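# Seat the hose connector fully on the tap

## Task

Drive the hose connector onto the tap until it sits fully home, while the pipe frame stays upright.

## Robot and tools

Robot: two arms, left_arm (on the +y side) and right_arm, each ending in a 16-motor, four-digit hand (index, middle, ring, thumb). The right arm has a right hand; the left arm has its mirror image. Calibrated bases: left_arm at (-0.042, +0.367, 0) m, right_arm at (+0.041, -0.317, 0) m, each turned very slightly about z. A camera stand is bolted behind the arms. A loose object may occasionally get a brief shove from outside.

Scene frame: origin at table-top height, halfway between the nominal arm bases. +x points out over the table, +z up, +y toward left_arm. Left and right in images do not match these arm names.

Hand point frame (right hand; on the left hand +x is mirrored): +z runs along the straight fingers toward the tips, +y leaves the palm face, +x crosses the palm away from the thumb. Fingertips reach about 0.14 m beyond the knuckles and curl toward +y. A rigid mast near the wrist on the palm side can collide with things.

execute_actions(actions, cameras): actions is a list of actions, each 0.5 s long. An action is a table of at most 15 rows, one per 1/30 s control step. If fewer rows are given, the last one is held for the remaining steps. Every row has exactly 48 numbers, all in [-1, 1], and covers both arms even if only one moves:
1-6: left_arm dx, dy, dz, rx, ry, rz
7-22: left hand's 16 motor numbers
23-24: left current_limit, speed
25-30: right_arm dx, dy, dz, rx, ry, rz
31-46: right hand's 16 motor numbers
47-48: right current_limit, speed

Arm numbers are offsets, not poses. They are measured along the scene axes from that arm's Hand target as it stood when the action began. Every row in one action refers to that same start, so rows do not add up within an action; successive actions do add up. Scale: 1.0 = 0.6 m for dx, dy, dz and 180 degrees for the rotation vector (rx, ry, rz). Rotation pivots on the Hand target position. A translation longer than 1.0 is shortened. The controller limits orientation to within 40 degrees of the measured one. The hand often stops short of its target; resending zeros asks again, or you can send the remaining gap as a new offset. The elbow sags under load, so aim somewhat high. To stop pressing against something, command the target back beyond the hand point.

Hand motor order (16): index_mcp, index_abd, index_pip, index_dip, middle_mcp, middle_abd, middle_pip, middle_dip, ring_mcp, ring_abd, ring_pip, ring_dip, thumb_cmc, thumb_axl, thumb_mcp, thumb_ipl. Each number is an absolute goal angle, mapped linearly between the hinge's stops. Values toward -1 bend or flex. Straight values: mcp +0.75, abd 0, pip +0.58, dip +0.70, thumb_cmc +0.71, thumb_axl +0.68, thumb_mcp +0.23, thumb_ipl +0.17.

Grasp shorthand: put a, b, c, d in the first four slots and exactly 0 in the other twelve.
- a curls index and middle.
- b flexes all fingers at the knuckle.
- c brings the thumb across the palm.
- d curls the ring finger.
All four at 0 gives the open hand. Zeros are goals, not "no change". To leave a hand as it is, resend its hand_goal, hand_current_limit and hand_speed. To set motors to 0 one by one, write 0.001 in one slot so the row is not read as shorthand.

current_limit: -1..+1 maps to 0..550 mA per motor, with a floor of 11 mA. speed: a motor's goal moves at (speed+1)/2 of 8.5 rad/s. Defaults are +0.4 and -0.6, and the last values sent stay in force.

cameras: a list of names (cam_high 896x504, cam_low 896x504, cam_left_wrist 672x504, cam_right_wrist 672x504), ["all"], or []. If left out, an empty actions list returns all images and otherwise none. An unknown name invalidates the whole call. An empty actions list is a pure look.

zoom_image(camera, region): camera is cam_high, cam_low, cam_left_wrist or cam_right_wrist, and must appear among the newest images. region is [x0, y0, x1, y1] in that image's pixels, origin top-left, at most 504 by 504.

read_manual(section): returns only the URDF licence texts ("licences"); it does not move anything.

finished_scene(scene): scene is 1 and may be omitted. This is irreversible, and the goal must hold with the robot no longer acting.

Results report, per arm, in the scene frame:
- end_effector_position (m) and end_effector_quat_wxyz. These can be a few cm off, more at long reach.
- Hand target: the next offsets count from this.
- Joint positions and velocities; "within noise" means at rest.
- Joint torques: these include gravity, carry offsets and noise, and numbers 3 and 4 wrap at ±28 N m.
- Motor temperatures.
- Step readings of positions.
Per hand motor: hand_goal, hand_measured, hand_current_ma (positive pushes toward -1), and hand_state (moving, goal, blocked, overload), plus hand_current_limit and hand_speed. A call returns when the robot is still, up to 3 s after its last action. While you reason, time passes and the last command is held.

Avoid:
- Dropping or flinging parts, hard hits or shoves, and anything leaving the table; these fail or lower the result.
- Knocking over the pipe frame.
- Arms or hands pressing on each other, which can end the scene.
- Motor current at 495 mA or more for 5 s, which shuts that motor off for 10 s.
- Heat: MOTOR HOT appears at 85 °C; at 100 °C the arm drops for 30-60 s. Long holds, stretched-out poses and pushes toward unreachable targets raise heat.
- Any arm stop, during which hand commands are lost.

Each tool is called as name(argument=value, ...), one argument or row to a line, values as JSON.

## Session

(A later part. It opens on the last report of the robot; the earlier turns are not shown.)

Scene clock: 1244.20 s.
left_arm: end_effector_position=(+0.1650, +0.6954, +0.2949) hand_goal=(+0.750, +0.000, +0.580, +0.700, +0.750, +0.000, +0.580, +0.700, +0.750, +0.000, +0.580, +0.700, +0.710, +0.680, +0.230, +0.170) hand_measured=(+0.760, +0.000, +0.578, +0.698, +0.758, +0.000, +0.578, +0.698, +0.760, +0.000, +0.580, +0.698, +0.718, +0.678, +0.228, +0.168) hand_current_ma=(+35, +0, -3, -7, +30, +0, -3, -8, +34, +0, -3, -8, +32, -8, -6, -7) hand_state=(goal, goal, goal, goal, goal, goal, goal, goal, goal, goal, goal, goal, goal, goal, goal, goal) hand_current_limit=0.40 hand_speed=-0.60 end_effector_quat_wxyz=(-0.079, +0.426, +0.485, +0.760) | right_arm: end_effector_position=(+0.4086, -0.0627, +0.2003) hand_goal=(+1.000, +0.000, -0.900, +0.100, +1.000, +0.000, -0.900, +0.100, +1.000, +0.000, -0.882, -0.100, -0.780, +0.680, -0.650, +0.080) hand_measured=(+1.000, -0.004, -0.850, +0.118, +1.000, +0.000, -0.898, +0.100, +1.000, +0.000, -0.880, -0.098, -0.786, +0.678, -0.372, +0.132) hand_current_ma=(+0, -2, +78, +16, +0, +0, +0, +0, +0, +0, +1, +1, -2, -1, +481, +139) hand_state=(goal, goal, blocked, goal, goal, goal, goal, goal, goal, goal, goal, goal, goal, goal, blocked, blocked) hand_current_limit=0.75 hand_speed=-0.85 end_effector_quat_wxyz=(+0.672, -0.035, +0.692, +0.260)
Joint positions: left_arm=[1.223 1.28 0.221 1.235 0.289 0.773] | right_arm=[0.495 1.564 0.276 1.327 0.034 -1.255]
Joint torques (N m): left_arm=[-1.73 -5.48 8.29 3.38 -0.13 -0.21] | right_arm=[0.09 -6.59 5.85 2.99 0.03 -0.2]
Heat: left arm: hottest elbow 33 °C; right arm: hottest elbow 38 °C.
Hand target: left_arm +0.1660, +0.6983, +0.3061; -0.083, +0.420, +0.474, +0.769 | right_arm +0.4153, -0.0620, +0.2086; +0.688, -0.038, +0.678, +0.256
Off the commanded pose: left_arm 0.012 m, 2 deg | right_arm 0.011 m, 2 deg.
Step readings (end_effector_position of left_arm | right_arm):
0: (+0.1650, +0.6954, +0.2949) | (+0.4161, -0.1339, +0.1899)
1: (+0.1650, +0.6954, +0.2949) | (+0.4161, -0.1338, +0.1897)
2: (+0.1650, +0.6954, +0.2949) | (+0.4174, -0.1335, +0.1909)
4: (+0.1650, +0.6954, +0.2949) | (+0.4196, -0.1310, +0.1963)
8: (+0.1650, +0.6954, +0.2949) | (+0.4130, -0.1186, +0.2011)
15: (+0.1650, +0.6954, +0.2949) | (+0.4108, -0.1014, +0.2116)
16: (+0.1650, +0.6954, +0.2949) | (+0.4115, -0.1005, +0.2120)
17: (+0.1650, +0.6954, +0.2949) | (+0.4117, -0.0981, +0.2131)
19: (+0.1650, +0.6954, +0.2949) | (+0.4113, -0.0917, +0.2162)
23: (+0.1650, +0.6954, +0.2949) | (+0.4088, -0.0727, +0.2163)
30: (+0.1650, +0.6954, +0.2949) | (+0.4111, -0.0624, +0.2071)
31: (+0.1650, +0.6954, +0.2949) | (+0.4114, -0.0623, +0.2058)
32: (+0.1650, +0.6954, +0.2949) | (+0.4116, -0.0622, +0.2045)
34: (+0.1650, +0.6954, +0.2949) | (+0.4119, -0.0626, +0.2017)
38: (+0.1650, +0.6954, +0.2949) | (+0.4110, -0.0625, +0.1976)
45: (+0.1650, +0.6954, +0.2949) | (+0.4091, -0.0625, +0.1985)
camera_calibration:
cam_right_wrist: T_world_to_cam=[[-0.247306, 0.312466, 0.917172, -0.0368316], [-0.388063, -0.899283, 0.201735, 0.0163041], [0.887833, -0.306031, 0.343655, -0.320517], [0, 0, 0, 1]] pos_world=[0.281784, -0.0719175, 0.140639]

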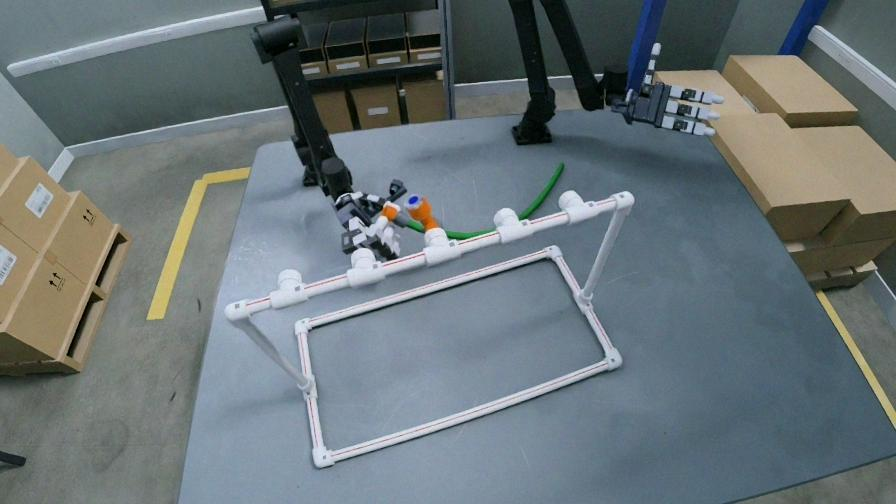

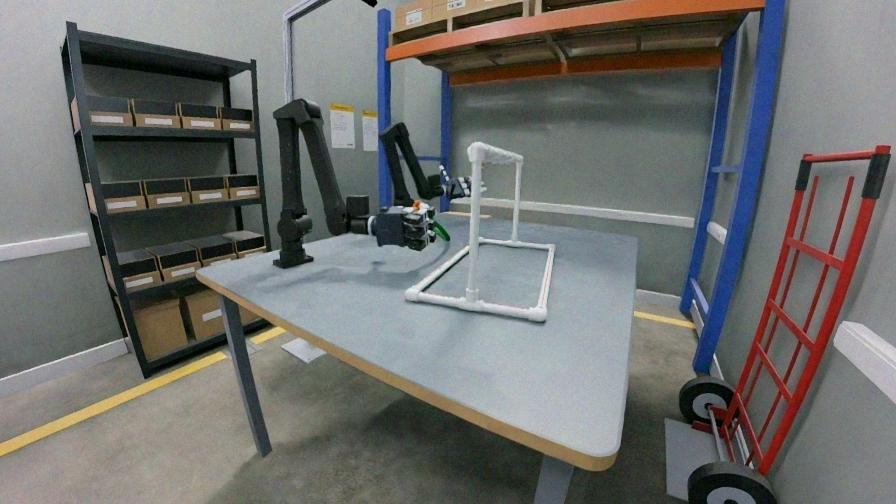

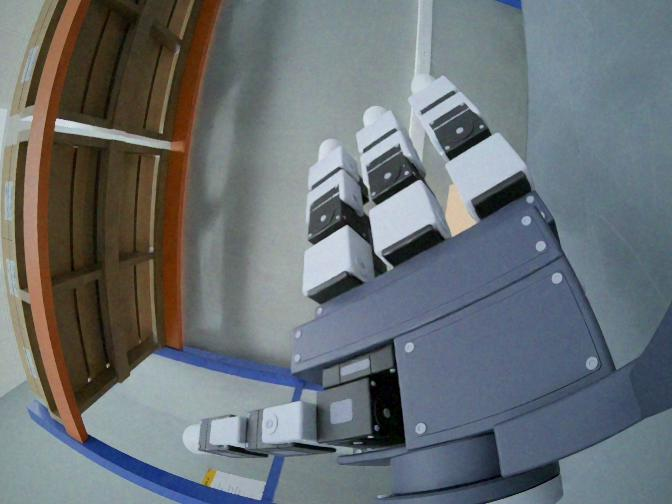

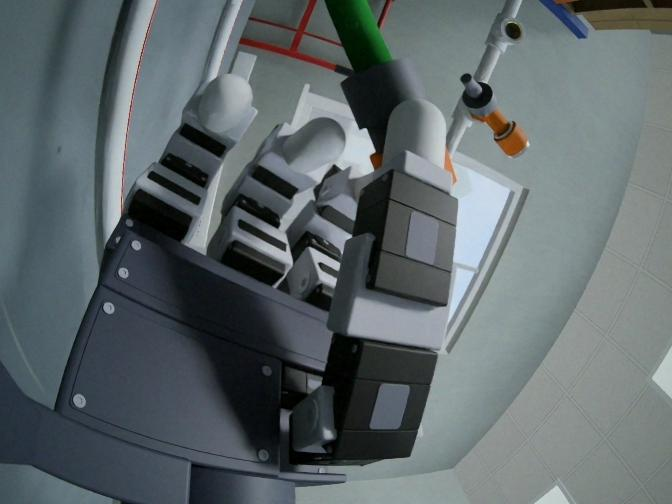

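execute_actions(
  actions=[
    [[0,0,0,0,0,0, 0,0,0,0,0,0,0,0,0,0,0,0,0,0,0,0, 0.4,-0.6, 0,0,0,0,0,0, 1,0,-0.9,0.1,1,0,-0.9,0.1,1,0,-0.883,-0.1,-0.78,0.68,-0.65,0.08, 0.3,-0.85]],
    [[0,0,0,0,0,0, 0,0,0,0,0,0,0,0,0,0,0,0,0,0,0,0, 0.4,-0.6, 0,0,0,0,0,0, 1,0,-0.9,0.1,1,0,-0.9,0.1,1,0,-0.883,-0.1,-0.78,0.68,-0.55,0.1, 0.0,-0.85]],
  ],
  cameras=["cam_right_wrist","cam_high"],
)

zoom_image(
  camera="cam_right_wrist",
  region=[310, 0, 540, 210],
)

Scene clock: 1374.03 s.
left_arm: end_effector_position=(+0.1650, +0.6954, +0.2949) hand_goal=(+0.750, +0.000, +0.580, +0.700, +0.750, +0.000, +0.580, +0.700, +0.750, +0.000, +0.580, +0.700, +0.710, +0.680, +0.230, +0.170) hand_measured=(+0.760, +0.000, +0.578, +0.698, +0.758, +0.000, +0.578, +0.698, +0.760, +0.000, +0.580, +0.698, +0.718, +0.678, +0.228, +0.168) hand_current_ma=(+35, +0, -3, -7, +30, +0, -3, -8, +34, +0, -3, -8, +32, -8, -6, -7) hand_state=(goal, goal, goal, goal, goal, goal, goal, goal, goal, goal, goal, goal, goal, goal, goal, goal) hand_current_limit=0.40 hand_speed=-0.60 end_effector_quat_wxyz=(-0.079, +0.426, +0.485, +0.760) | right_arm: end_effector_position=(+0.4086, -0.0626, +0.1998) hand_goal=(+1.000, +0.000, -0.900, +0.100, +1.000, +0.000, -0.900, +0.100, +1.000, +0.000, -0.882, -0.100, -0.780, +0.680, -0.550, +0.100) hand_measured=(+1.000, -0.004, -0.850, +0.118, +1.000, +0.000, -0.898, +0.100, +1.000, +0.000, -0.880, -0.098, -0.786, +0.678, -0.372, +0.132) hand_current_ma=(+0, -2, +78, +16, +0, +0, +0, +0, +0, +0, +1, +1, -2, -1, +275, +65) hand_state=(goal, goal, blocked, goal, goal, goal, goal, goal, goal, goal, goal, goal, goal, goal, blocked, blocked) hand_current_limit=0.00 hand_speed=-0.85 end_effector_quat_wxyz=(+0.672, -0.036, +0.693, +0.259)
Joint positions: left_arm=[1.223 1.28 0.221 1.235 0.289 0.773] | right_arm=[0.495 1.565 0.276 1.327 0.034 -1.255]
Joint torques (N m): left_arm=[-1.79 -5.48 8.31 3.38 -0.14 -0.21] | right_arm=[0.21 -6.59 5.83 3 0.03 -0.2]
Heat: left arm: hottest elbow 34 °C; right arm: hottest elbow 35 °C.
Hand target: left_arm +0.1660, +0.6983, +0.3061; -0.083, +0.420, +0.474, +0.769 | right_arm +0.4153, -0.0620, +0.2085; +0.688, -0.039, +0.678, +0.256
Off the commanded pose: left_arm 0.012 m, 2 deg | right_arm 0.011 m, 3 deg.
Step readings (end_effector_position of left_arm | right_arm):
0: (+0.1650, +0.6954, +0.2949) | (+0.4086, -0.0627, +0.2003)
1: (+0.1650, +0.6954, +0.2949) | (+0.4086, -0.0627, +0.2003)
2: (+0.1650, +0.6954, +0.2949) | (+0.4086, -0.0627, +0.2003)
4: (+0.1650, +0.6954, +0.2949) | (+0.4085, -0.0626, +0.2002)
8: (+0.1650, +0.6954, +0.2949) | (+0.4085, -0.0626, +0.2000)
15: (+0.1650, +0.6954, +0.2949) | (+0.4086, -0.0626, +0.1998)
16: (+0.1650, +0.6954, +0.2949) | (+0.4086, -0.0626, +0.1998)
17: (+0.1650, +0.6954, +0.2949) | (+0.4086, -0.0626, +0.1998)
19: (+0.1650, +0.6954, +0.2949) | (+0.4086, -0.0626, +0.1998)
23: (+0.1650, +0.6954, +0.2949) | (+0.4086, -0.0626, +0.1998)
30: (+0.1650, +0.6954, +0.2949) | (+0.4086, -0.0626, +0.1998)
camera_calibration:
cam_right_wrist: T_world_to_cam=[[-0.246679, 0.313144, 0.91711, -0.0365864], [-0.387474, -0.899289, 0.202838, 0.0160604], [0.888264, -0.30532, 0.343171, -0.320384], [0, 0, 0, 1]] pos_world=[0.281784, -0.0719201, 0.140243]
Images, in order (width x height): cam_high 896x504, cam_right_wrist 672x504.

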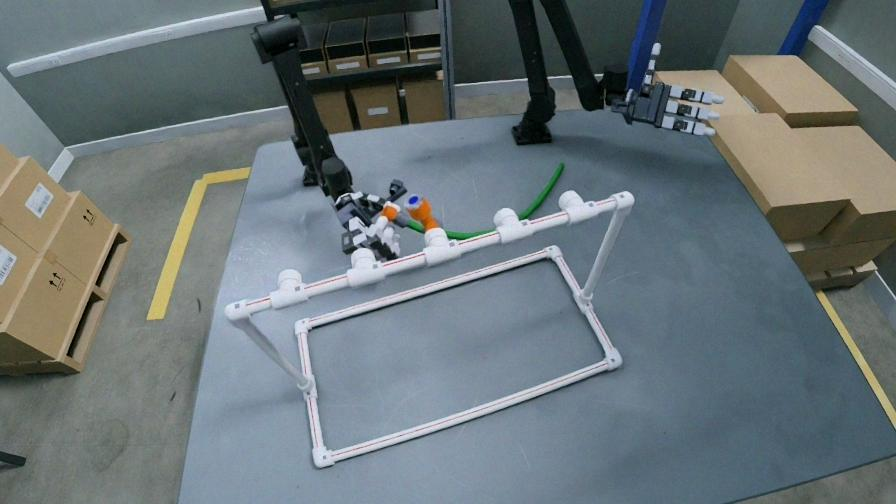

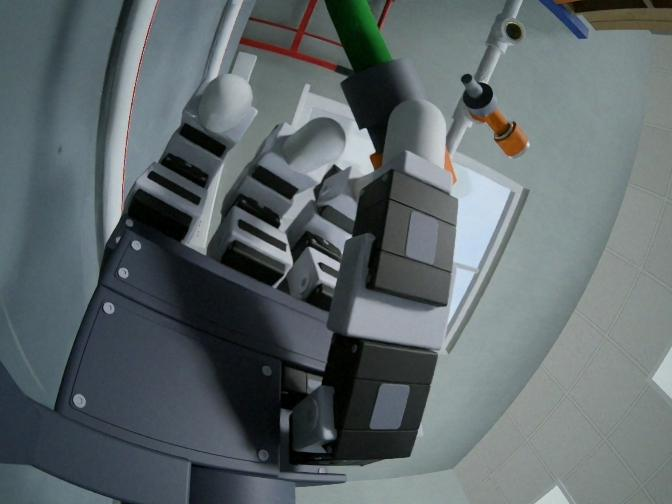

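Scaled by 2.191 from the camera's 672x504 image, which has a finer 960x720 frame.

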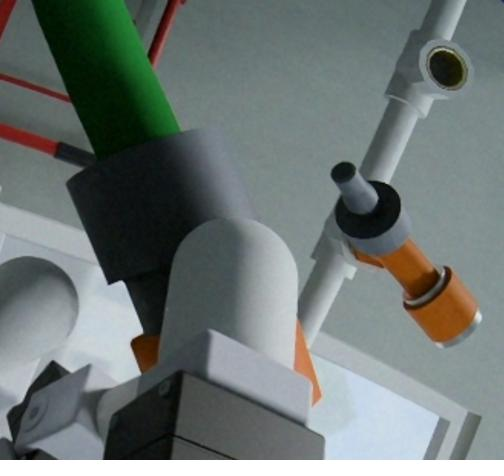

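execute_actions(
  actions=[
    [[0,0,0,0,0,0, 0,0,0,0,0,0,0,0,0,0,0,0,0,0,0,0, 0.4,-0.6, 0,0,0,0,0,0, 1,0,-0.9,0.1,1,0,-0.9,0.1,1,0,-0.883,-0.1,-0.78,0.68,-0.45,0.12, -0.3,-0.85]],
    [[0,0,0,0,0,0, 0,0,0,0,0,0,0,0,0,0,0,0,0,0,0,0, 0.4,-0.6, 0,0,0,0,0,0, 1,0,-0.9,0.1,1,0,-0.9,0.1,1,0,-0.883,-0.1,-0.78,0.68,-0.41,0.12, -0.5,-0.85]],
  ],
  cameras=["cam_right_wrist"],
)

zoom_image(
  camera="cam_right_wrist",
  region=[310, 0, 540, 210],
)

Scene clock: 1388.43 s.
left_arm: end_effector_position=(+0.1650, +0.6954, +0.2949) hand_goal=(+0.750, +0.000, +0.580, +0.700, +0.750, +0.000, +0.580, +0.700, +0.750, +0.000, +0.580, +0.700, +0.710, +0.680, +0.230, +0.170) hand_measured=(+0.760, +0.000, +0.578, +0.698, +0.758, +0.000, +0.578, +0.698, +0.760, +0.000, +0.580, +0.698, +0.718, +0.678, +0.228, +0.168) hand_current_ma=(+35, +0, -3, -7, +30, +0, -3, -8, +34, +0, -3, -8, +32, -8, -6, -7) hand_state=(goal, goal, goal, goal, goal, goal, goal, goal, goal, goal, goal, goal, goal, goal, goal, goal) hand_current_limit=0.40 hand_speed=-0.60 end_effector_quat_wxyz=(-0.079, +0.426, +0.485, +0.760) | right_arm: end_effector_position=(+0.4087, -0.0627, +0.1998) hand_goal=(+1.000, +0.000, -0.900, +0.100, +1.000, +0.000, -0.900, +0.100, +1.000, +0.000, -0.882, -0.100, -0.780, +0.680, -0.410, +0.120) hand_measured=(+1.000, -0.002, -0.850, +0.118, +1.000, +0.000, -0.898, +0.100, +1.000, +0.000, -0.880, -0.098, -0.782, +0.682, -0.368, +0.140) hand_current_ma=(+0, +0, +78, +16, +0, +0, +0, +0, +0, +0, +1, +1, +0, +1, +89, +32) hand_state=(goal, goal, blocked, goal, goal, goal, goal, goal, goal, goal, goal, goal, goal, goal, blocked, blocked) hand_current_limit=-0.50 hand_speed=-0.85 end_effector_quat_wxyz=(+0.672, -0.036, +0.693, +0.259)
Joint positions: left_arm=[1.223 1.28 0.221 1.235 0.289 0.773] | right_arm=[0.495 1.565 0.276 1.327 0.034 -1.255]
Joint torques (N m): left_arm=[-1.73 -5.54 8.32 3.38 -0.13 -0.21] | right_arm=[0.32 -6.24 5.86 3.23 0.03 -0.19]
Heat: left arm: hottest elbow 34 °C; right arm: hottest elbow 35 °C.
Hand target: left_arm +0.1660, +0.6983, +0.3061; -0.083, +0.420, +0.474, +0.769 | right_arm +0.4153, -0.0619, +0.2085; +0.688, -0.039, +0.678, +0.256
Off the commanded pose: left_arm 0.012 m, 2 deg | right_arm 0.011 m, 3 deg.
Step readings (end_effector_position of left_arm | right_arm):
0: (+0.1650, +0.6954, +0.2949) | (+0.4086, -0.0626, +0.1998)
1: (+0.1650, +0.6954, +0.2949) | (+0.4086, -0.0626, +0.1998)
2: (+0.1650, +0.6954, +0.2949) | (+0.4086, -0.0626, +0.1998)
4: (+0.1650, +0.6954, +0.2949) | (+0.4086, -0.0626, +0.1998)
8: (+0.1650, +0.6954, +0.2949) | (+0.4086, -0.0626, +0.1998)
15: (+0.1650, +0.6954, +0.2949) | (+0.4086, -0.0626, +0.1998)
16: (+0.1650, +0.6954, +0.2949) | (+0.4086, -0.0626, +0.1998)
17: (+0.1650, +0.6954, +0.2949) | (+0.4086, -0.0626, +0.1998)
19: (+0.1650, +0.6954, +0.2949) | (+0.4086, -0.0626, +0.1998)
23: (+0.1650, +0.6954, +0.2949) | (+0.4087, -0.0627, +0.1998)
30: (+0.1650, +0.6954, +0.2949) | (+0.4087, -0.0627, +0.1998)
camera_calibration:
cam_right_wrist: T_world_to_cam=[[-0.246541, 0.313232, 0.917117, -0.0365893], [-0.387859, -0.899126, 0.202823, 0.0160941], [0.888135, -0.305708, 0.343161, -0.320404], [0, 0, 0, 1]] pos_world=[0.281783, -0.0720184, 0.140243]
Images, in order (width x height): cam_right_wrist 672x504.

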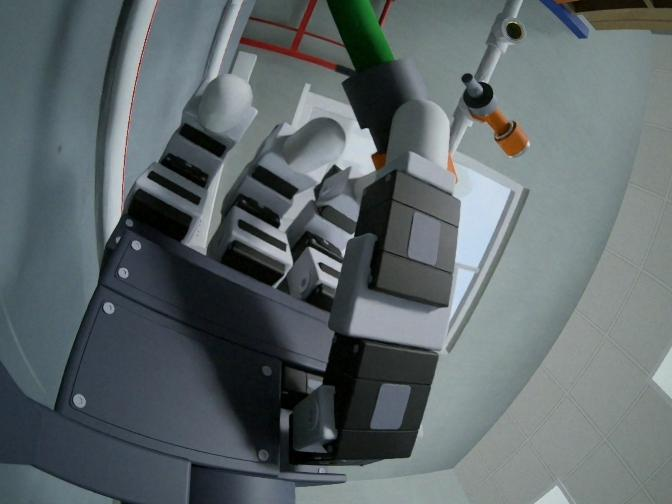

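Scaled by 2.191 from the camera's 672x504 image, which has a finer 960x720 frame.

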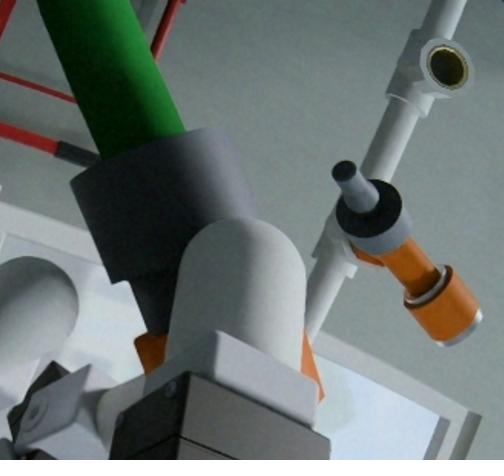

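execute_actions(
  actions=[
    [[0.03,-0.09,-0.02,0.0345,0.0072,-0.0723, 0.5,0.25,0,0.5,0,0,0,0,0,0,0,0,0,0,0,0, 0.4,-0.6, 0,0,0,0,0,0, 1,0,-0.9,0.1,1,0,-0.9,0.1,1,0,-0.883,-0.1,-0.78,0.68,-0.7,0.06, 0.78,-0.85],[0.06,-0.18,-0.04,0.0689,0.0143,-0.1446, 0.75,0.25,0,0.75,0,0,0,0,0,0,0,0,0,0,0,0, 0.4,-0.6, 0,0,0,0,0,0, 1,0,-0.9,0.1,1,0,-0.9,0.1,1,0,-0.883,-0.1,-0.78,0.68,-0.7,0.06, 0.78,-0.85]],
    [[0.035,-0.095,-0.02,0.0345,0.0072,-0.0723, 0.75,0.25,0,0.75,0,0,0,0,0,0,0,0,0,0,0,0, 0.4,-0.6, 0.01,0.01,0.02,-0.045,0.022,0.01, 1,0,-0.9,0.1,1,0,-0.9,0.1,1,0,-0.883,-0.1,-0.78,0.68,-0.7,0.06, 0.78,-0.85],[0.07,-0.19,-0.04,0.0689,0.0143,-0.1446, 0.75,0.25,0,0.75,0,0,0,0,0,0,0,0,0,0,0,0, 0.4,-0.6, 0.02,0.02,0.05,-0.0957,0.0462,0.0215, 1,0,-0.9,0.1,1,0,-0.9,0.1,1,0,-0.883,-0.1,-0.78,0.68,-0.7,0.06, 0.78,-0.85]],
    [[0.035,-0.095,-0.02,0.0345,0.0072,-0.0723, 0.75,0.25,0,0.75,0,0,0,0,0,0,0,0,0,0,0,0, 0.4,-0.6, 0.01,0.01,0.01,-0.045,0.022,0.01, 1,0,-0.9,0.1,1,0,-0.9,0.1,1,0,-0.883,-0.1,-0.78,0.68,-0.7,0.06, 0.78,-0.85],[0.07,-0.19,-0.045,0.0689,0.0143,-0.1446, 0.75,0.25,0,0.75,0,0,0,0,0,0,0,0,0,0,0,0, 0.4,-0.6, 0.02,0.02,0.02,-0.0957,0.0462,0.0215, 1,0,-0.9,0.1,1,0,-0.9,0.1,1,0,-0.883,-0.1,-0.78,0.68,-0.7,0.06, 0.78,-0.85]],
    [[0.035,-0.095,-0.025,0.0345,0.0072,-0.0723, 0.75,0.25,0,0.75,0,0,0,0,0,0,0,0,0,0,0,0, 0.4,-0.6, 0,0,0,0,0,0, 1,0,-0.9,0.1,1,0,-0.9,0.1,1,0,-0.883,-0.1,-0.78,0.68,-0.7,0.06, 0.78,-0.85],[0.07,-0.187,-0.05,0.0689,0.0143,-0.1446, 0.75,0.25,0,0.75,0,0,0,0,0,0,0,0,0,0,0,0, 0.4,-0.6, 0,0,0,0,0,0, 1,0,-0.9,0.1,1,0,-0.9,0.1,1,0,-0.883,-0.1,-0.78,0.68,-0.7,0.06, 0.78,-0.85]],
  ],
  cameras=["all"],
)

zoom_image(
  camera="cam_right_wrist",
  region=[310, 0, 580, 245],
)

Scene clock: 1683.23 s.
left_arm: end_effector_position=(+0.3184, +0.2517, +0.1930) hand_goal=(+0.562, +0.000, -0.094, +0.038, +0.276, +0.000, -0.670, -0.388, +0.112, +0.000, -0.620, -0.150, +0.786, +0.680, +0.230, +0.108) hand_measured=(+0.566, -0.002, -0.092, +0.040, +0.278, -0.002, -0.668, -0.386, +0.114, -0.002, -0.618, -0.148, +0.792, +0.678, +0.230, +0.110) hand_current_ma=(+11, -3, +9, +8, +7, -3, +5, +8, +6, -3, +4, +9, +24, -8, +3, +7) hand_state=(goal, goal, goal, goal, goal, goal, goal, goal, goal, goal, goal, goal, goal, goal, goal, goal) hand_current_limit=0.40 hand_speed=-0.60 end_effector_quat_wxyz=(+0.376, +0.612, -0.334, +0.611) | right_arm: end_effector_position=(+0.4245, -0.0491, +0.2189) hand_goal=(+1.000, +0.000, -0.900, +0.100, +1.000, +0.000, -0.900, +0.100, +1.000, +0.000, -0.882, -0.100, -0.780, +0.680, -0.700, +0.060) hand_measured=(+1.000, -0.008, -0.850, +0.112, +1.000, +0.000, -0.898, +0.100, +1.000, +0.000, -0.880, -0.098, -0.814, +0.658, -0.386, +0.112) hand_current_ma=(+0, -3, +78, +8, +0, +0, +0, +0, +0, +0, +1, +1, -45, -32, +490, +139) hand_state=(goal, goal, blocked, goal, goal, goal, goal, goal, goal, goal, goal, goal, blocked, blocked, blocked, blocked) hand_current_limit=0.78 hand_speed=-0.85 end_effector_quat_wxyz=(+0.502, -0.242, +0.825, +0.091)
Joint positions: left_arm=[0.193 1.66 0.515 1.243 1.266 1.426] | right_arm=[0.444 1.063 0.606 -0.044 -0.056 -1.707]
Joint torques (N m): left_arm=[-2.49 -9.99 7.56 1.91 -0.31 -0.31] | right_arm=[1.67 -5.36 14.06 1.5 0.02 -0.17]
Heat: left arm: hottest elbow 34 °C; right arm: hottest elbow 35 °C.
Hand target: left_arm +0.3280, +0.2501, +0.2010; +0.354, +0.612, -0.354, +0.612 | right_arm +0.4393, -0.0380, +0.2506; +0.524, -0.248, +0.810, +0.093
Off the commanded pose: left_arm 0.013 m, 3 deg | right_arm 0.037 m, 3 deg.
Step readings (end_effector_position of left_arm | right_arm):
0: (+0.1650, +0.6954, +0.2949) | (+0.4087, -0.0627, +0.1998)
1: (+0.1655, +0.6948, +0.2949) | (+0.4087, -0.0627, +0.1998)
2: (+0.1688, +0.6889, +0.2951) | (+0.4087, -0.0627, +0.1998)
4: (+0.1797, +0.6618, +0.2951) | (+0.4087, -0.0627, +0.1998)
8: (+0.1923, +0.6086, +0.2830) | (+0.4086, -0.0627, +0.1998)
15: (+0.1975, +0.5934, +0.2761) | (+0.4086, -0.0627, +0.1998)
16: (+0.1979, +0.5919, +0.2763) | (+0.4085, -0.0626, +0.1998)
17: (+0.1998, +0.5850, +0.2749) | (+0.4080, -0.0613, +0.1982)
19: (+0.2061, +0.5588, +0.2681) | (+0.4088, -0.0585, +0.1927)
23: (+0.2208, +0.5053, +0.2566) | (+0.4065, -0.0589, +0.2110)
30: (+0.2348, +0.4751, +0.2532) | (+0.4095, -0.0549, +0.2325)
31: (+0.2357, +0.4739, +0.2533) | (+0.4104, -0.0544, +0.2294)
32: (+0.2366, +0.4684, +0.2523) | (+0.4112, -0.0535, +0.2243)
34: (+0.2374, +0.4454, +0.2474) | (+0.4125, -0.0518, +0.2135)
38: (+0.2463, +0.3918, +0.2370) | (+0.4161, -0.0510, +0.2128)
45: (+0.2724, +0.3641, +0.2306) | (+0.4271, -0.0488, +0.2316)
46: (+0.2746, +0.3634, +0.2301) | (+0.4275, -0.0487, +0.2316)
47: (+0.2759, +0.3593, +0.2288) | (+0.4275, -0.0487, +0.2309)
49: (+0.2757, +0.3418, +0.2234) | (+0.4271, -0.0488, +0.2287)
53: (+0.2885, +0.2884, +0.2128) | (+0.4251, -0.0486, +0.2223)
60: (+0.3114, +0.2517, +0.2036) | (+0.4246, -0.0491, +0.2193)
camera_calibration:
cam_left_wrist: T_world_to_cam=[[0.530731, 0.298423, -0.793264, -0.122119], [0.0894127, 0.911023, 0.402545, -0.382738], [0.842811, -0.284571, 0.456825, -0.157524], [0, 0, 0, 1]] pos_world=[0.231797, 0.3403, 0.129157]
cam_right_wrist: T_world_to_cam=[[-0.0850792, 0.773954, 0.6275, -0.0369331], [-0.122834, -0.633126, 0.76424, -0.191652], [0.988774, -0.0120572, 0.148933, -0.322642], [0, 0, 0, 1]] pos_world=[0.292337, -0.0966455, 0.217696]

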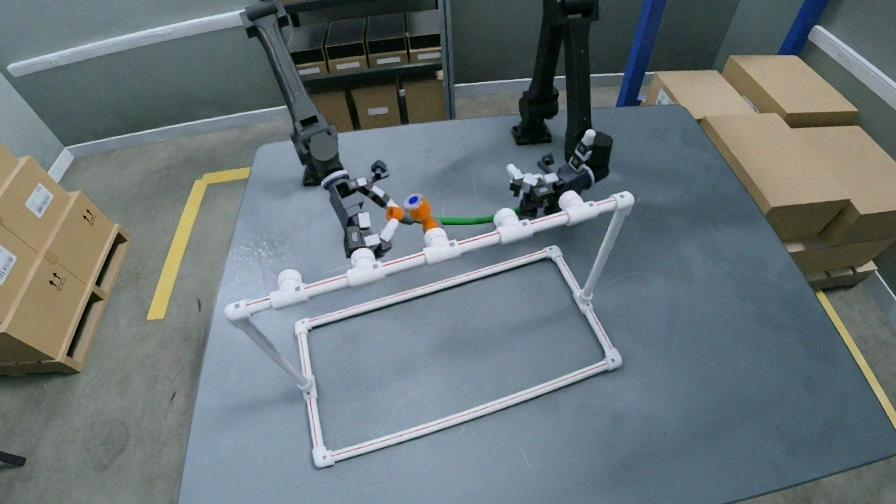

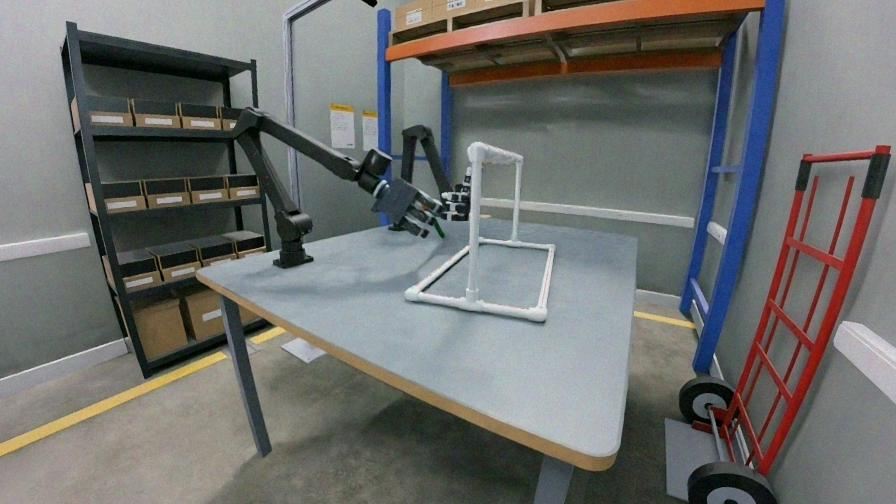

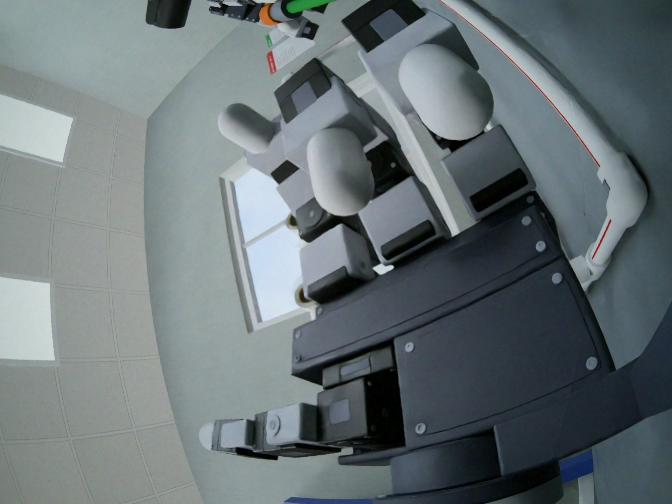

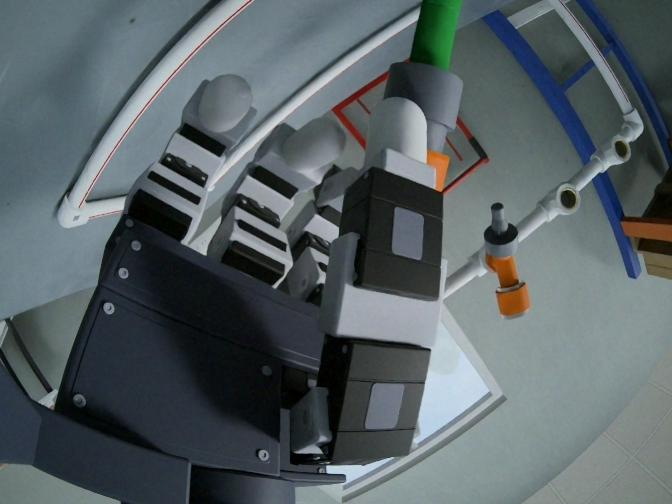

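Scaled by 1.867 from the camera's 672x504 image, which has a finer 960x720 frame.

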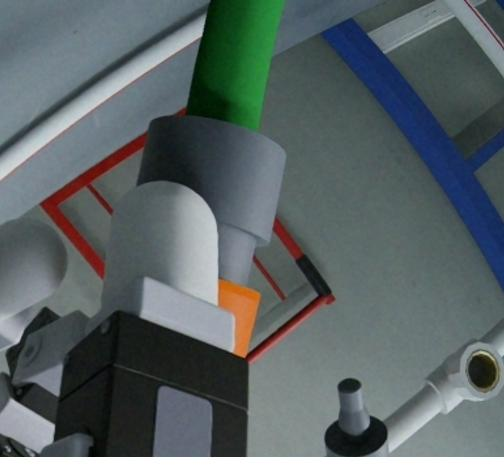

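zoom_image(
  camera="cam_high",
  region=[320, 110, 640, 290],
)

zoom_image(
  camera="cam_left_wrist",
  region=[130, 0, 500, 200],
)

zoom_image(
  camera="cam_low",
  region=[360, 130, 520, 260],
)

Scaled by 1.575 from the camera's 896x504 image, which has a finer 1280x720 frame.

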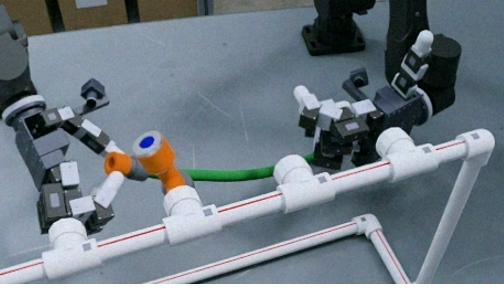

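Scaled by 1.362 from the camera's 672x504 image, which has a finer 960x720 frame.

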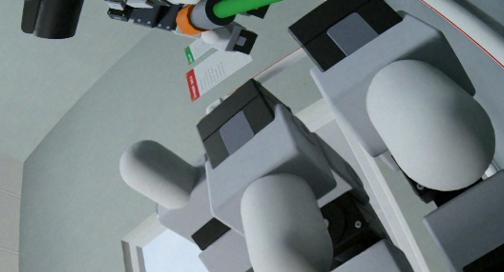

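Scaled by 3.150 from the camera's 896x504 image, which has a finer 1280x720 frame.

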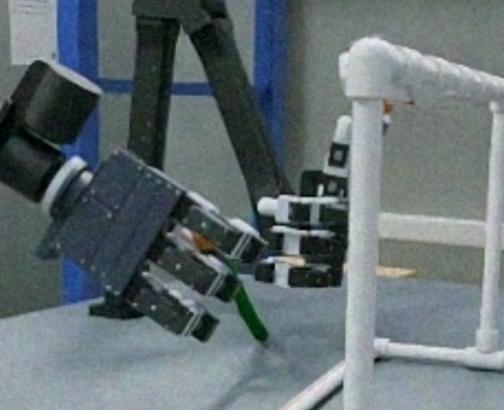

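execute_actions(
  actions=[
    [[0,0,0,0,0,0, 0.75,0.25,0,0.75,0,0,0,0,0,0,0,0,0,0,0,0, 0.4,-0.6, 0,-0.01,0.01,0.08,-0.03,-0.025, 1,0,-0.9,0.1,1,0,-0.9,0.1,1,0,-0.883,-0.1,-0.78,0.68,-0.7,0.06, 0.78,-0.85],[0,0,0,0,0,0, 0.75,0.25,0,0.75,0,0,0,0,0,0,0,0,0,0,0,0, 0.4,-0.6, 0,-0.02,0.02,0.1754,-0.065,-0.0529, 1,0,-0.9,0.1,1,0,-0.9,0.1,1,0,-0.883,-0.1,-0.78,0.68,-0.7,0.06, 0.78,-0.85]],
    [[0,0,0,0,0,0, 0.75,0.25,0,0.75,0,0,0,0,0,0,0,0,0,0,0,0, 0.4,-0.6, 0,0,0,0.08,-0.03,-0.025, 1,0,-0.9,0.1,1,0,-0.9,0.1,1,0,-0.883,-0.1,-0.78,0.68,-0.7,0.06, 0.78,-0.85],[0,0,0,0,0,0, 0.75,0.25,0,0.75,0,0,0,0,0,0,0,0,0,0,0,0, 0.4,-0.6, 0,0,0,0.1754,-0.065,-0.0529, 1,0,-0.9,0.1,1,0,-0.9,0.1,1,0,-0.883,-0.1,-0.78,0.68,-0.7,0.06, 0.78,-0.85]],
    [[0,0,0,0,0,0, 0.75,0.25,0,0.75,0,0,0,0,0,0,0,0,0,0,0,0, 0.4,-0.6, 0,0,0,0,0,0, 1,0,-0.9,0.1,1,0,-0.9,0.1,1,0,-0.883,-0.1,-0.78,0.68,-0.7,0.06, 0.78,-0.85]],
  ],
  cameras=["all"],
)

zoom_image(
  camera="cam_right_wrist",
  region=[250, 0, 550, 245],
)

Scene clock: 2005.03 s.
left_arm: end_effector_position=(+0.3189, +0.2505, +0.1886) hand_goal=(+0.562, +0.000, -0.094, +0.038, +0.276, +0.000, -0.670, -0.388, +0.112, +0.000, -0.620, -0.150, +0.786, +0.680, +0.230, +0.108) hand_measured=(+0.566, -0.002, -0.092, +0.040, +0.278, -0.002, -0.668, -0.386, +0.114, +0.000, -0.618, -0.148, +0.792, +0.678, +0.230, +0.110) hand_current_ma=(+10, -3, +9, +8, +7, -3, +5, +8, +6, -2, +4, +9, +22, -8, +3, +7) hand_state=(goal, goal, goal, goal, goal, goal, goal, goal, goal, goal, goal, goal, goal, goal, goal, goal) hand_current_limit=0.40 hand_speed=-0.60 end_effector_quat_wxyz=(+0.367, +0.626, -0.338, +0.599) | right_arm: end_effector_position=(+0.4376, -0.0554, +0.2489) hand_goal=(+1.000, +0.000, -0.900, +0.100, +1.000, +0.000, -0.900, +0.100, +1.000, +0.000, -0.882, -0.100, -0.780, +0.680, -0.700, +0.060) hand_measured=(+1.000, -0.004, -0.898, +0.102, +1.000, +0.000, -0.900, +0.098, +1.000, +0.000, -0.880, -0.098, -0.792, +0.670, -0.706, +0.060) hand_current_ma=(+0, -1, +1, +0, +0, +0, +0, +0, +0, +0, +1, +1, -8, -9, -4, +0) hand_state=(goal, goal, goal, goal, goal, goal, goal, goal, goal, goal, goal, goal, goal, goal, goal, goal) hand_current_limit=0.78 hand_speed=-0.85 end_effector_quat_wxyz=(+0.699, +0.175, +0.606, +0.336)
Joint positions: left_arm=[0.193 1.609 0.515 1.051 1.261 1.557] | right_arm=[0.685 1.723 0.406 1.548 0.466 -0.947]
Joint torques (N m): left_arm=[-2.37 -10.58 8.28 1.95 -0.14 -0.29] | right_arm=[1.9 -9.17 6.22 2.59 -0.1 0.1]
Motor temperatures (°C): left_arm=[26 31 36 24 25 25] | right_arm=[29 30 52 27 25 24]
Heat: left arm: hottest elbow 36 °C; right arm: hottest elbow 52 °C.
Hand target: left_arm +0.3280, +0.2501, +0.2010; +0.353, +0.612, -0.354, +0.612 | right_arm +0.4394, -0.0500, +0.2627; +0.727, +0.177, +0.554, +0.366
Off the commanded pose: left_arm 0.015 m, 3 deg | right_arm 0.015 m, 8 deg.
joint sent to its limit (right arm) — joint 4 (wrist pitch), upper limit. The joint targets are off in orientation, not in position.
Step readings (end_effector_position of left_arm | right_arm):
0: (+0.3184, +0.2517, +0.1930) | (+0.4245, -0.0491, +0.2189)
1: (+0.3184, +0.2517, +0.1929) | (+0.4246, -0.0491, +0.2191)
2: (+0.3187, +0.2517, +0.1923) | (+0.4256, -0.0481, +0.2226)
4: (+0.3196, +0.2517, +0.1909) | (+0.4273, -0.0452, +0.2357)
8: (+0.3200, +0.2514, +0.1910) | (+0.4250, -0.0512, +0.2540)
15: (+0.3195, +0.2509, +0.1908) | (+0.4362, -0.0551, +0.2518)
16: (+0.3194, +0.2509, +0.1904) | (+0.4376, -0.0542, +0.2509)
17: (+0.3194, +0.2508, +0.1902) | (+0.4391, -0.0550, +0.2516)
19: (+0.3194, +0.2508, +0.1896) | (+0.4392, -0.0573, +0.2569)
23: (+0.3192, +0.2507, +0.1892) | (+0.4361, -0.0569, +0.2544)
30: (+0.3190, +0.2506, +0.1890) | (+0.4328, -0.0553, +0.2312)
31: (+0.3190, +0.2506, +0.1889) | (+0.4336, -0.0559, +0.2299)
32: (+0.3190, +0.2506, +0.1889) | (+0.4346, -0.0560, +0.2303)
34: (+0.3190, +0.2506, +0.1888) | (+0.4364, -0.0565, +0.2350)
38: (+0.3190, +0.2505, +0.1887) | (+0.4374, -0.0553, +0.2457)
45: (+0.3190, +0.2505, +0.1886) | (+0.4375, -0.0545, +0.2480)
camera_calibration:
cam_left_wrist: T_world_to_cam=[[0.509746, 0.329288, -0.794814, -0.126328], [0.0944313, 0.896856, 0.432126, -0.3836], [0.855127, -0.29533, 0.426074, -0.15174], [0, 0, 0, 1]] pos_world=[0.230376, 0.340819, 0.130009]
cam_right_wrist: T_world_to_cam=[[-0.259081, -0.058021, 0.964111, -0.103446], [-0.560706, -0.803735, -0.199045, 0.204936], [0.786439, -0.592152, 0.175699, -0.290403], [0, 0, 0, 1]] pos_world=[0.316492, -0.013251, 0.191549]

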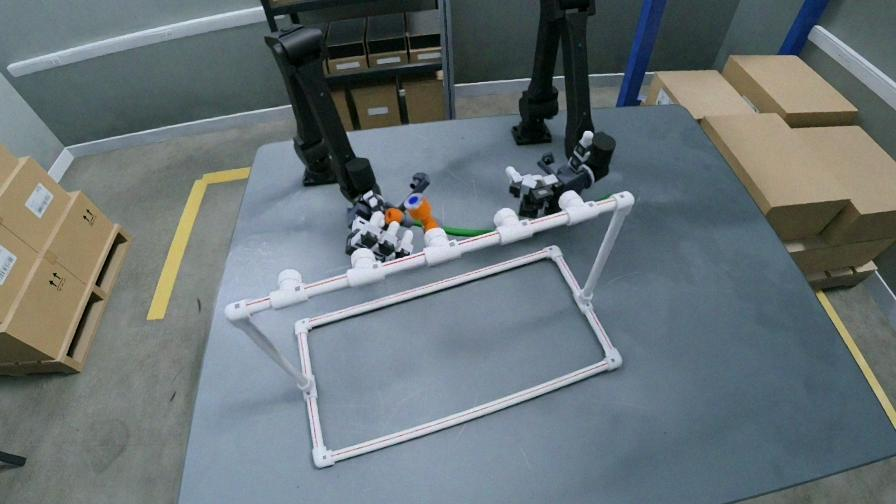

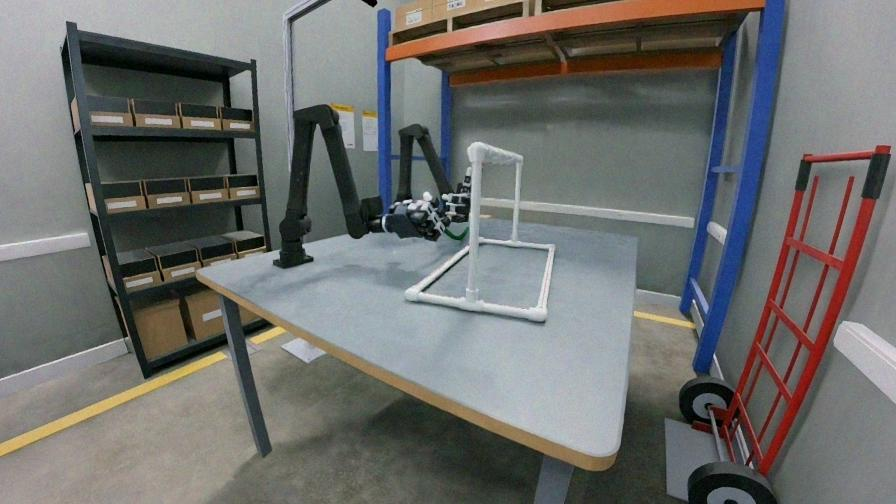

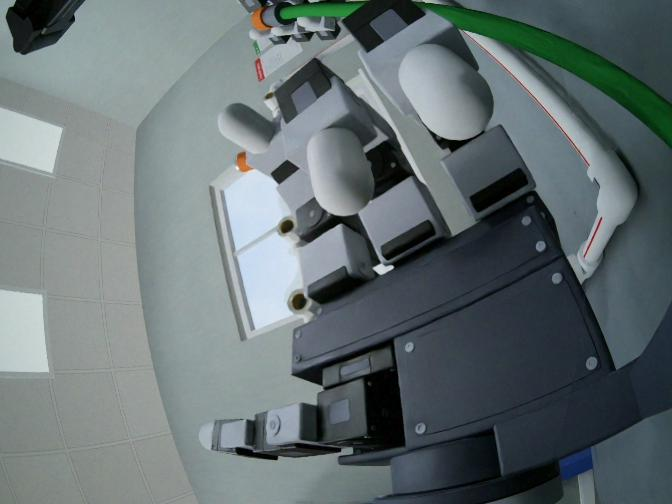

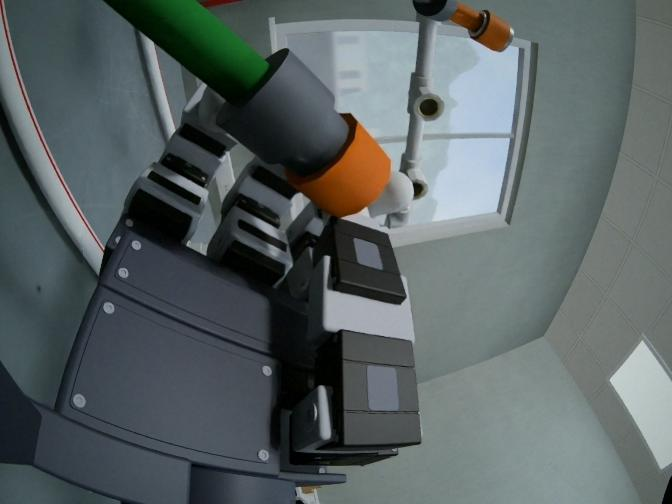

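Scaled by 1.680 from the camera's 672x504 image, which has a finer 960x720 frame.

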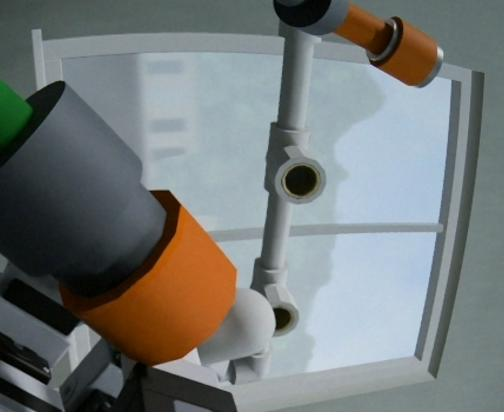

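execute_actions(
  actions=[
    [[0,0,0,0,0,0, 0.75,0.25,0,0.75,0,0,0,0,0,0,0,0,0,0,0,0, 0.4,-0.6, 0,0,0,0.03,0.014,0.009, 1,0,-0.9,0.1,1,0,-0.9,0.1,1,0,-0.883,-0.1,-0.78,0.68,-0.7,0.06, 0.6,-0.85],[0,0,0,0,0,0, 0.75,0.25,0,0.75,0,0,0,0,0,0,0,0,0,0,0,0, 0.4,-0.6, 0,0,0,0.07,0.032,0.021, 1,0,-0.9,0.1,1,0,-0.9,0.1,1,0,-0.883,-0.1,-0.78,0.68,-0.7,0.06, 0.6,-0.85],[0,0,0,0,0,0, 0.75,0.25,0,0.75,0,0,0,0,0,0,0,0,0,0,0,0, 0.4,-0.6, 0,0,0,0.1161,0.0533,0.0352, 1,0,-0.9,0.1,1,0,-0.9,0.1,1,0,-0.883,-0.1,-0.78,0.68,-0.7,0.06, 0.6,-0.85]],
    [[0,0,0,0,0,0, 0.75,0.25,0,0.75,0,0,0,0,0,0,0,0,0,0,0,0, 0.4,-0.6, 0,0,0,0.05,0.023,0.015, 1,0,-0.9,0.1,1,0,-0.9,0.1,1,0,-0.883,-0.1,-0.78,0.68,-0.7,0.06, 0.6,-0.85],[0,0,0,0,0,0, 0.75,0.25,0,0.75,0,0,0,0,0,0,0,0,0,0,0,0, 0.4,-0.6, 0,0,0,0.1161,0.0533,0.0352, 1,0,-0.9,0.1,1,0,-0.9,0.1,1,0,-0.883,-0.1,-0.78,0.68,-0.7,0.06, 0.6,-0.85]],
  ],
  cameras=["all"],
)

zoom_image(
  camera="cam_high",
  region=[320, 150, 520, 290],
)

Scene clock: 2095.77 s.
left_arm: end_effector_position=(+0.3189, +0.2505, +0.1886) hand_goal=(+0.562, +0.000, -0.094, +0.038, +0.276, +0.000, -0.670, -0.388, +0.112, +0.000, -0.620, -0.150, +0.786, +0.680, +0.230, +0.108) hand_measured=(+0.566, -0.002, -0.092, +0.040, +0.278, -0.002, -0.668, -0.386, +0.114, +0.000, -0.618, -0.148, +0.792, +0.678, +0.230, +0.110) hand_current_ma=(+10, -3, +9, +8, +7, -3, +5, +8, +6, -2, +4, +9, +22, -8, +3, +7) hand_state=(goal, goal, goal, goal, goal, goal, goal, goal, goal, goal, goal, goal, goal, goal, goal, goal) hand_current_limit=0.40 hand_speed=-0.60 end_effector_quat_wxyz=(+0.367, +0.626, -0.338, +0.599) | right_arm: end_effector_position=(+0.4373, -0.0536, +0.2494) hand_goal=(+1.000, +0.000, -0.900, +0.100, +1.000, +0.000, -0.900, +0.100, +1.000, +0.000, -0.882, -0.100, -0.780, +0.680, -0.700, +0.060) hand_measured=(+1.000, -0.004, -0.898, +0.102, +1.000, +0.000, -0.898, +0.098, +1.000, +0.000, -0.880, -0.098, -0.786, +0.674, -0.706, +0.060) hand_current_ma=(+0, -1, +1, +0, +0, +0, +0, +0, +0, +0, +1, +1, -2, -3, -4, +0) hand_state=(goal, goal, goal, goal, goal, goal, goal, goal, goal, goal, goal, goal, goal, goal, goal, goal) hand_current_limit=0.60 hand_speed=-0.85 end_effector_quat_wxyz=(+0.480, +0.413, +0.527, +0.567)
Joint positions: left_arm=[0.193 1.609 0.515 1.051 1.261 1.557] | right_arm=[0.864 1.704 0.474 1.357 0.617 -0.112]
Joint torques (N m): left_arm=[-2.32 -10.52 8.28 1.95 -0.13 -0.28] | right_arm=[1.26 -10.99 6.08 1.36 0.11 0.06]
Motor temperatures (°C): left_arm=[26 31 37 24 25 25] | right_arm=[29 31 42 27 25 24]
Heat: left arm: hottest elbow 37 °C; right arm: hottest elbow 42 °C.
Hand target: left_arm +0.3280, +0.2501, +0.2010; +0.354, +0.612, -0.354, +0.612 | right_arm +0.4393, -0.0499, +0.2626; +0.473, +0.419, +0.514, +0.580
Off the commanded pose: left_arm 0.015 m, 3 deg | right_arm 0.014 m, 2 deg.
Step readings (end_effector_position of left_arm | right_arm):
0: (+0.3189, +0.2505, +0.1886) | (+0.4376, -0.0554, +0.2489)
1: (+0.3189, +0.2505, +0.1886) | (+0.4376, -0.0555, +0.2489)
2: (+0.3189, +0.2505, +0.1886) | (+0.4377, -0.0560, +0.2492)
4: (+0.3189, +0.2505, +0.1886) | (+0.4386, -0.0591, +0.2513)
8: (+0.3189, +0.2505, +0.1886) | (+0.4384, -0.0543, +0.2505)
15: (+0.3189, +0.2505, +0.1886) | (+0.4351, -0.0500, +0.2500)
16: (+0.3189, +0.2505, +0.1886) | (+0.4354, -0.0510, +0.2505)
17: (+0.3189, +0.2505, +0.1886) | (+0.4358, -0.0529, +0.2510)
19: (+0.3189, +0.2505, +0.1886) | (+0.4374, -0.0569, +0.2503)
23: (+0.3189, +0.2505, +0.1886) | (+0.4375, -0.0512, +0.2445)
30: (+0.3189, +0.2505, +0.1886) | (+0.4350, -0.0481, +0.2467)
camera_calibration:
cam_left_wrist: T_world_to_cam=[[0.509746, 0.329288, -0.794814, -0.126328], [0.0944313, 0.896856, 0.432126, -0.3836], [0.855127, -0.29533, 0.426074, -0.15174], [0, 0, 0, 1]] pos_world=[0.230376, 0.340819, 0.130009]
cam_right_wrist: T_world_to_cam=[[0.0157299, -0.740197, 0.672206, -0.187958], [-0.549587, -0.568025, -0.612619, 0.317201], [0.835289, -0.359799, -0.415737, -0.150574], [0, 0, 0, 1]] pos_world=[0.303059, -0.0131243, 0.258071]

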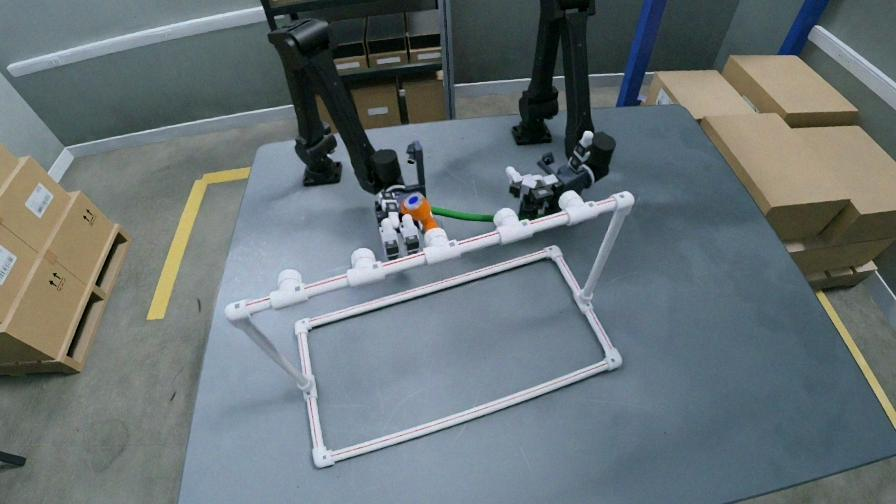

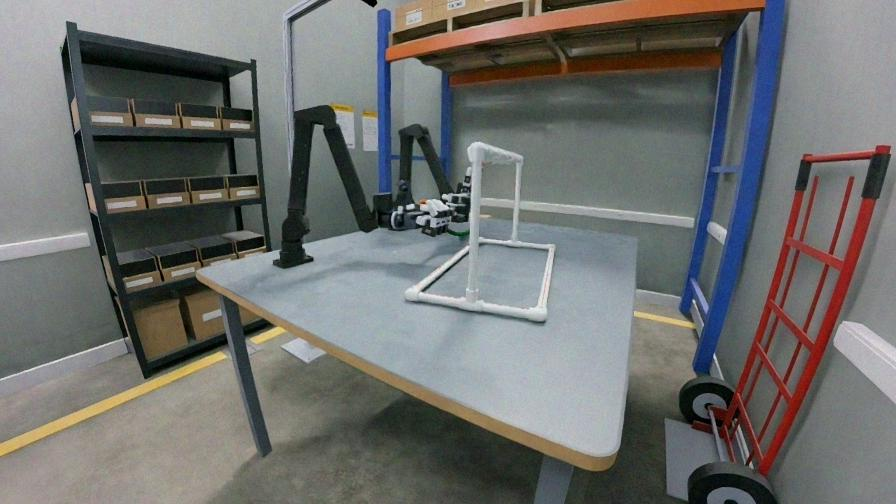

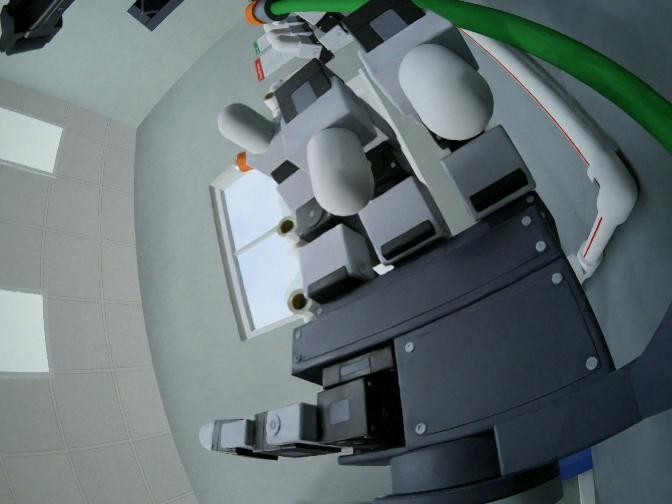

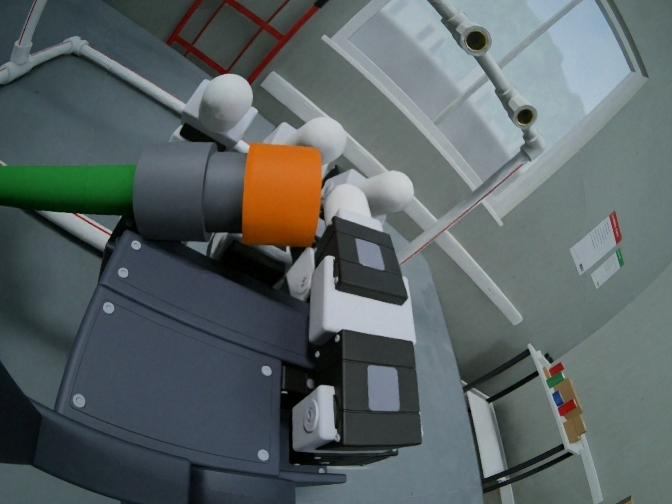

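Scaled by 2.520 from the camera's 896x504 image, which has a finer 1280x720 frame.

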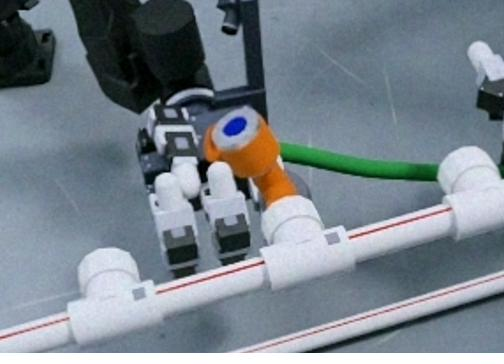

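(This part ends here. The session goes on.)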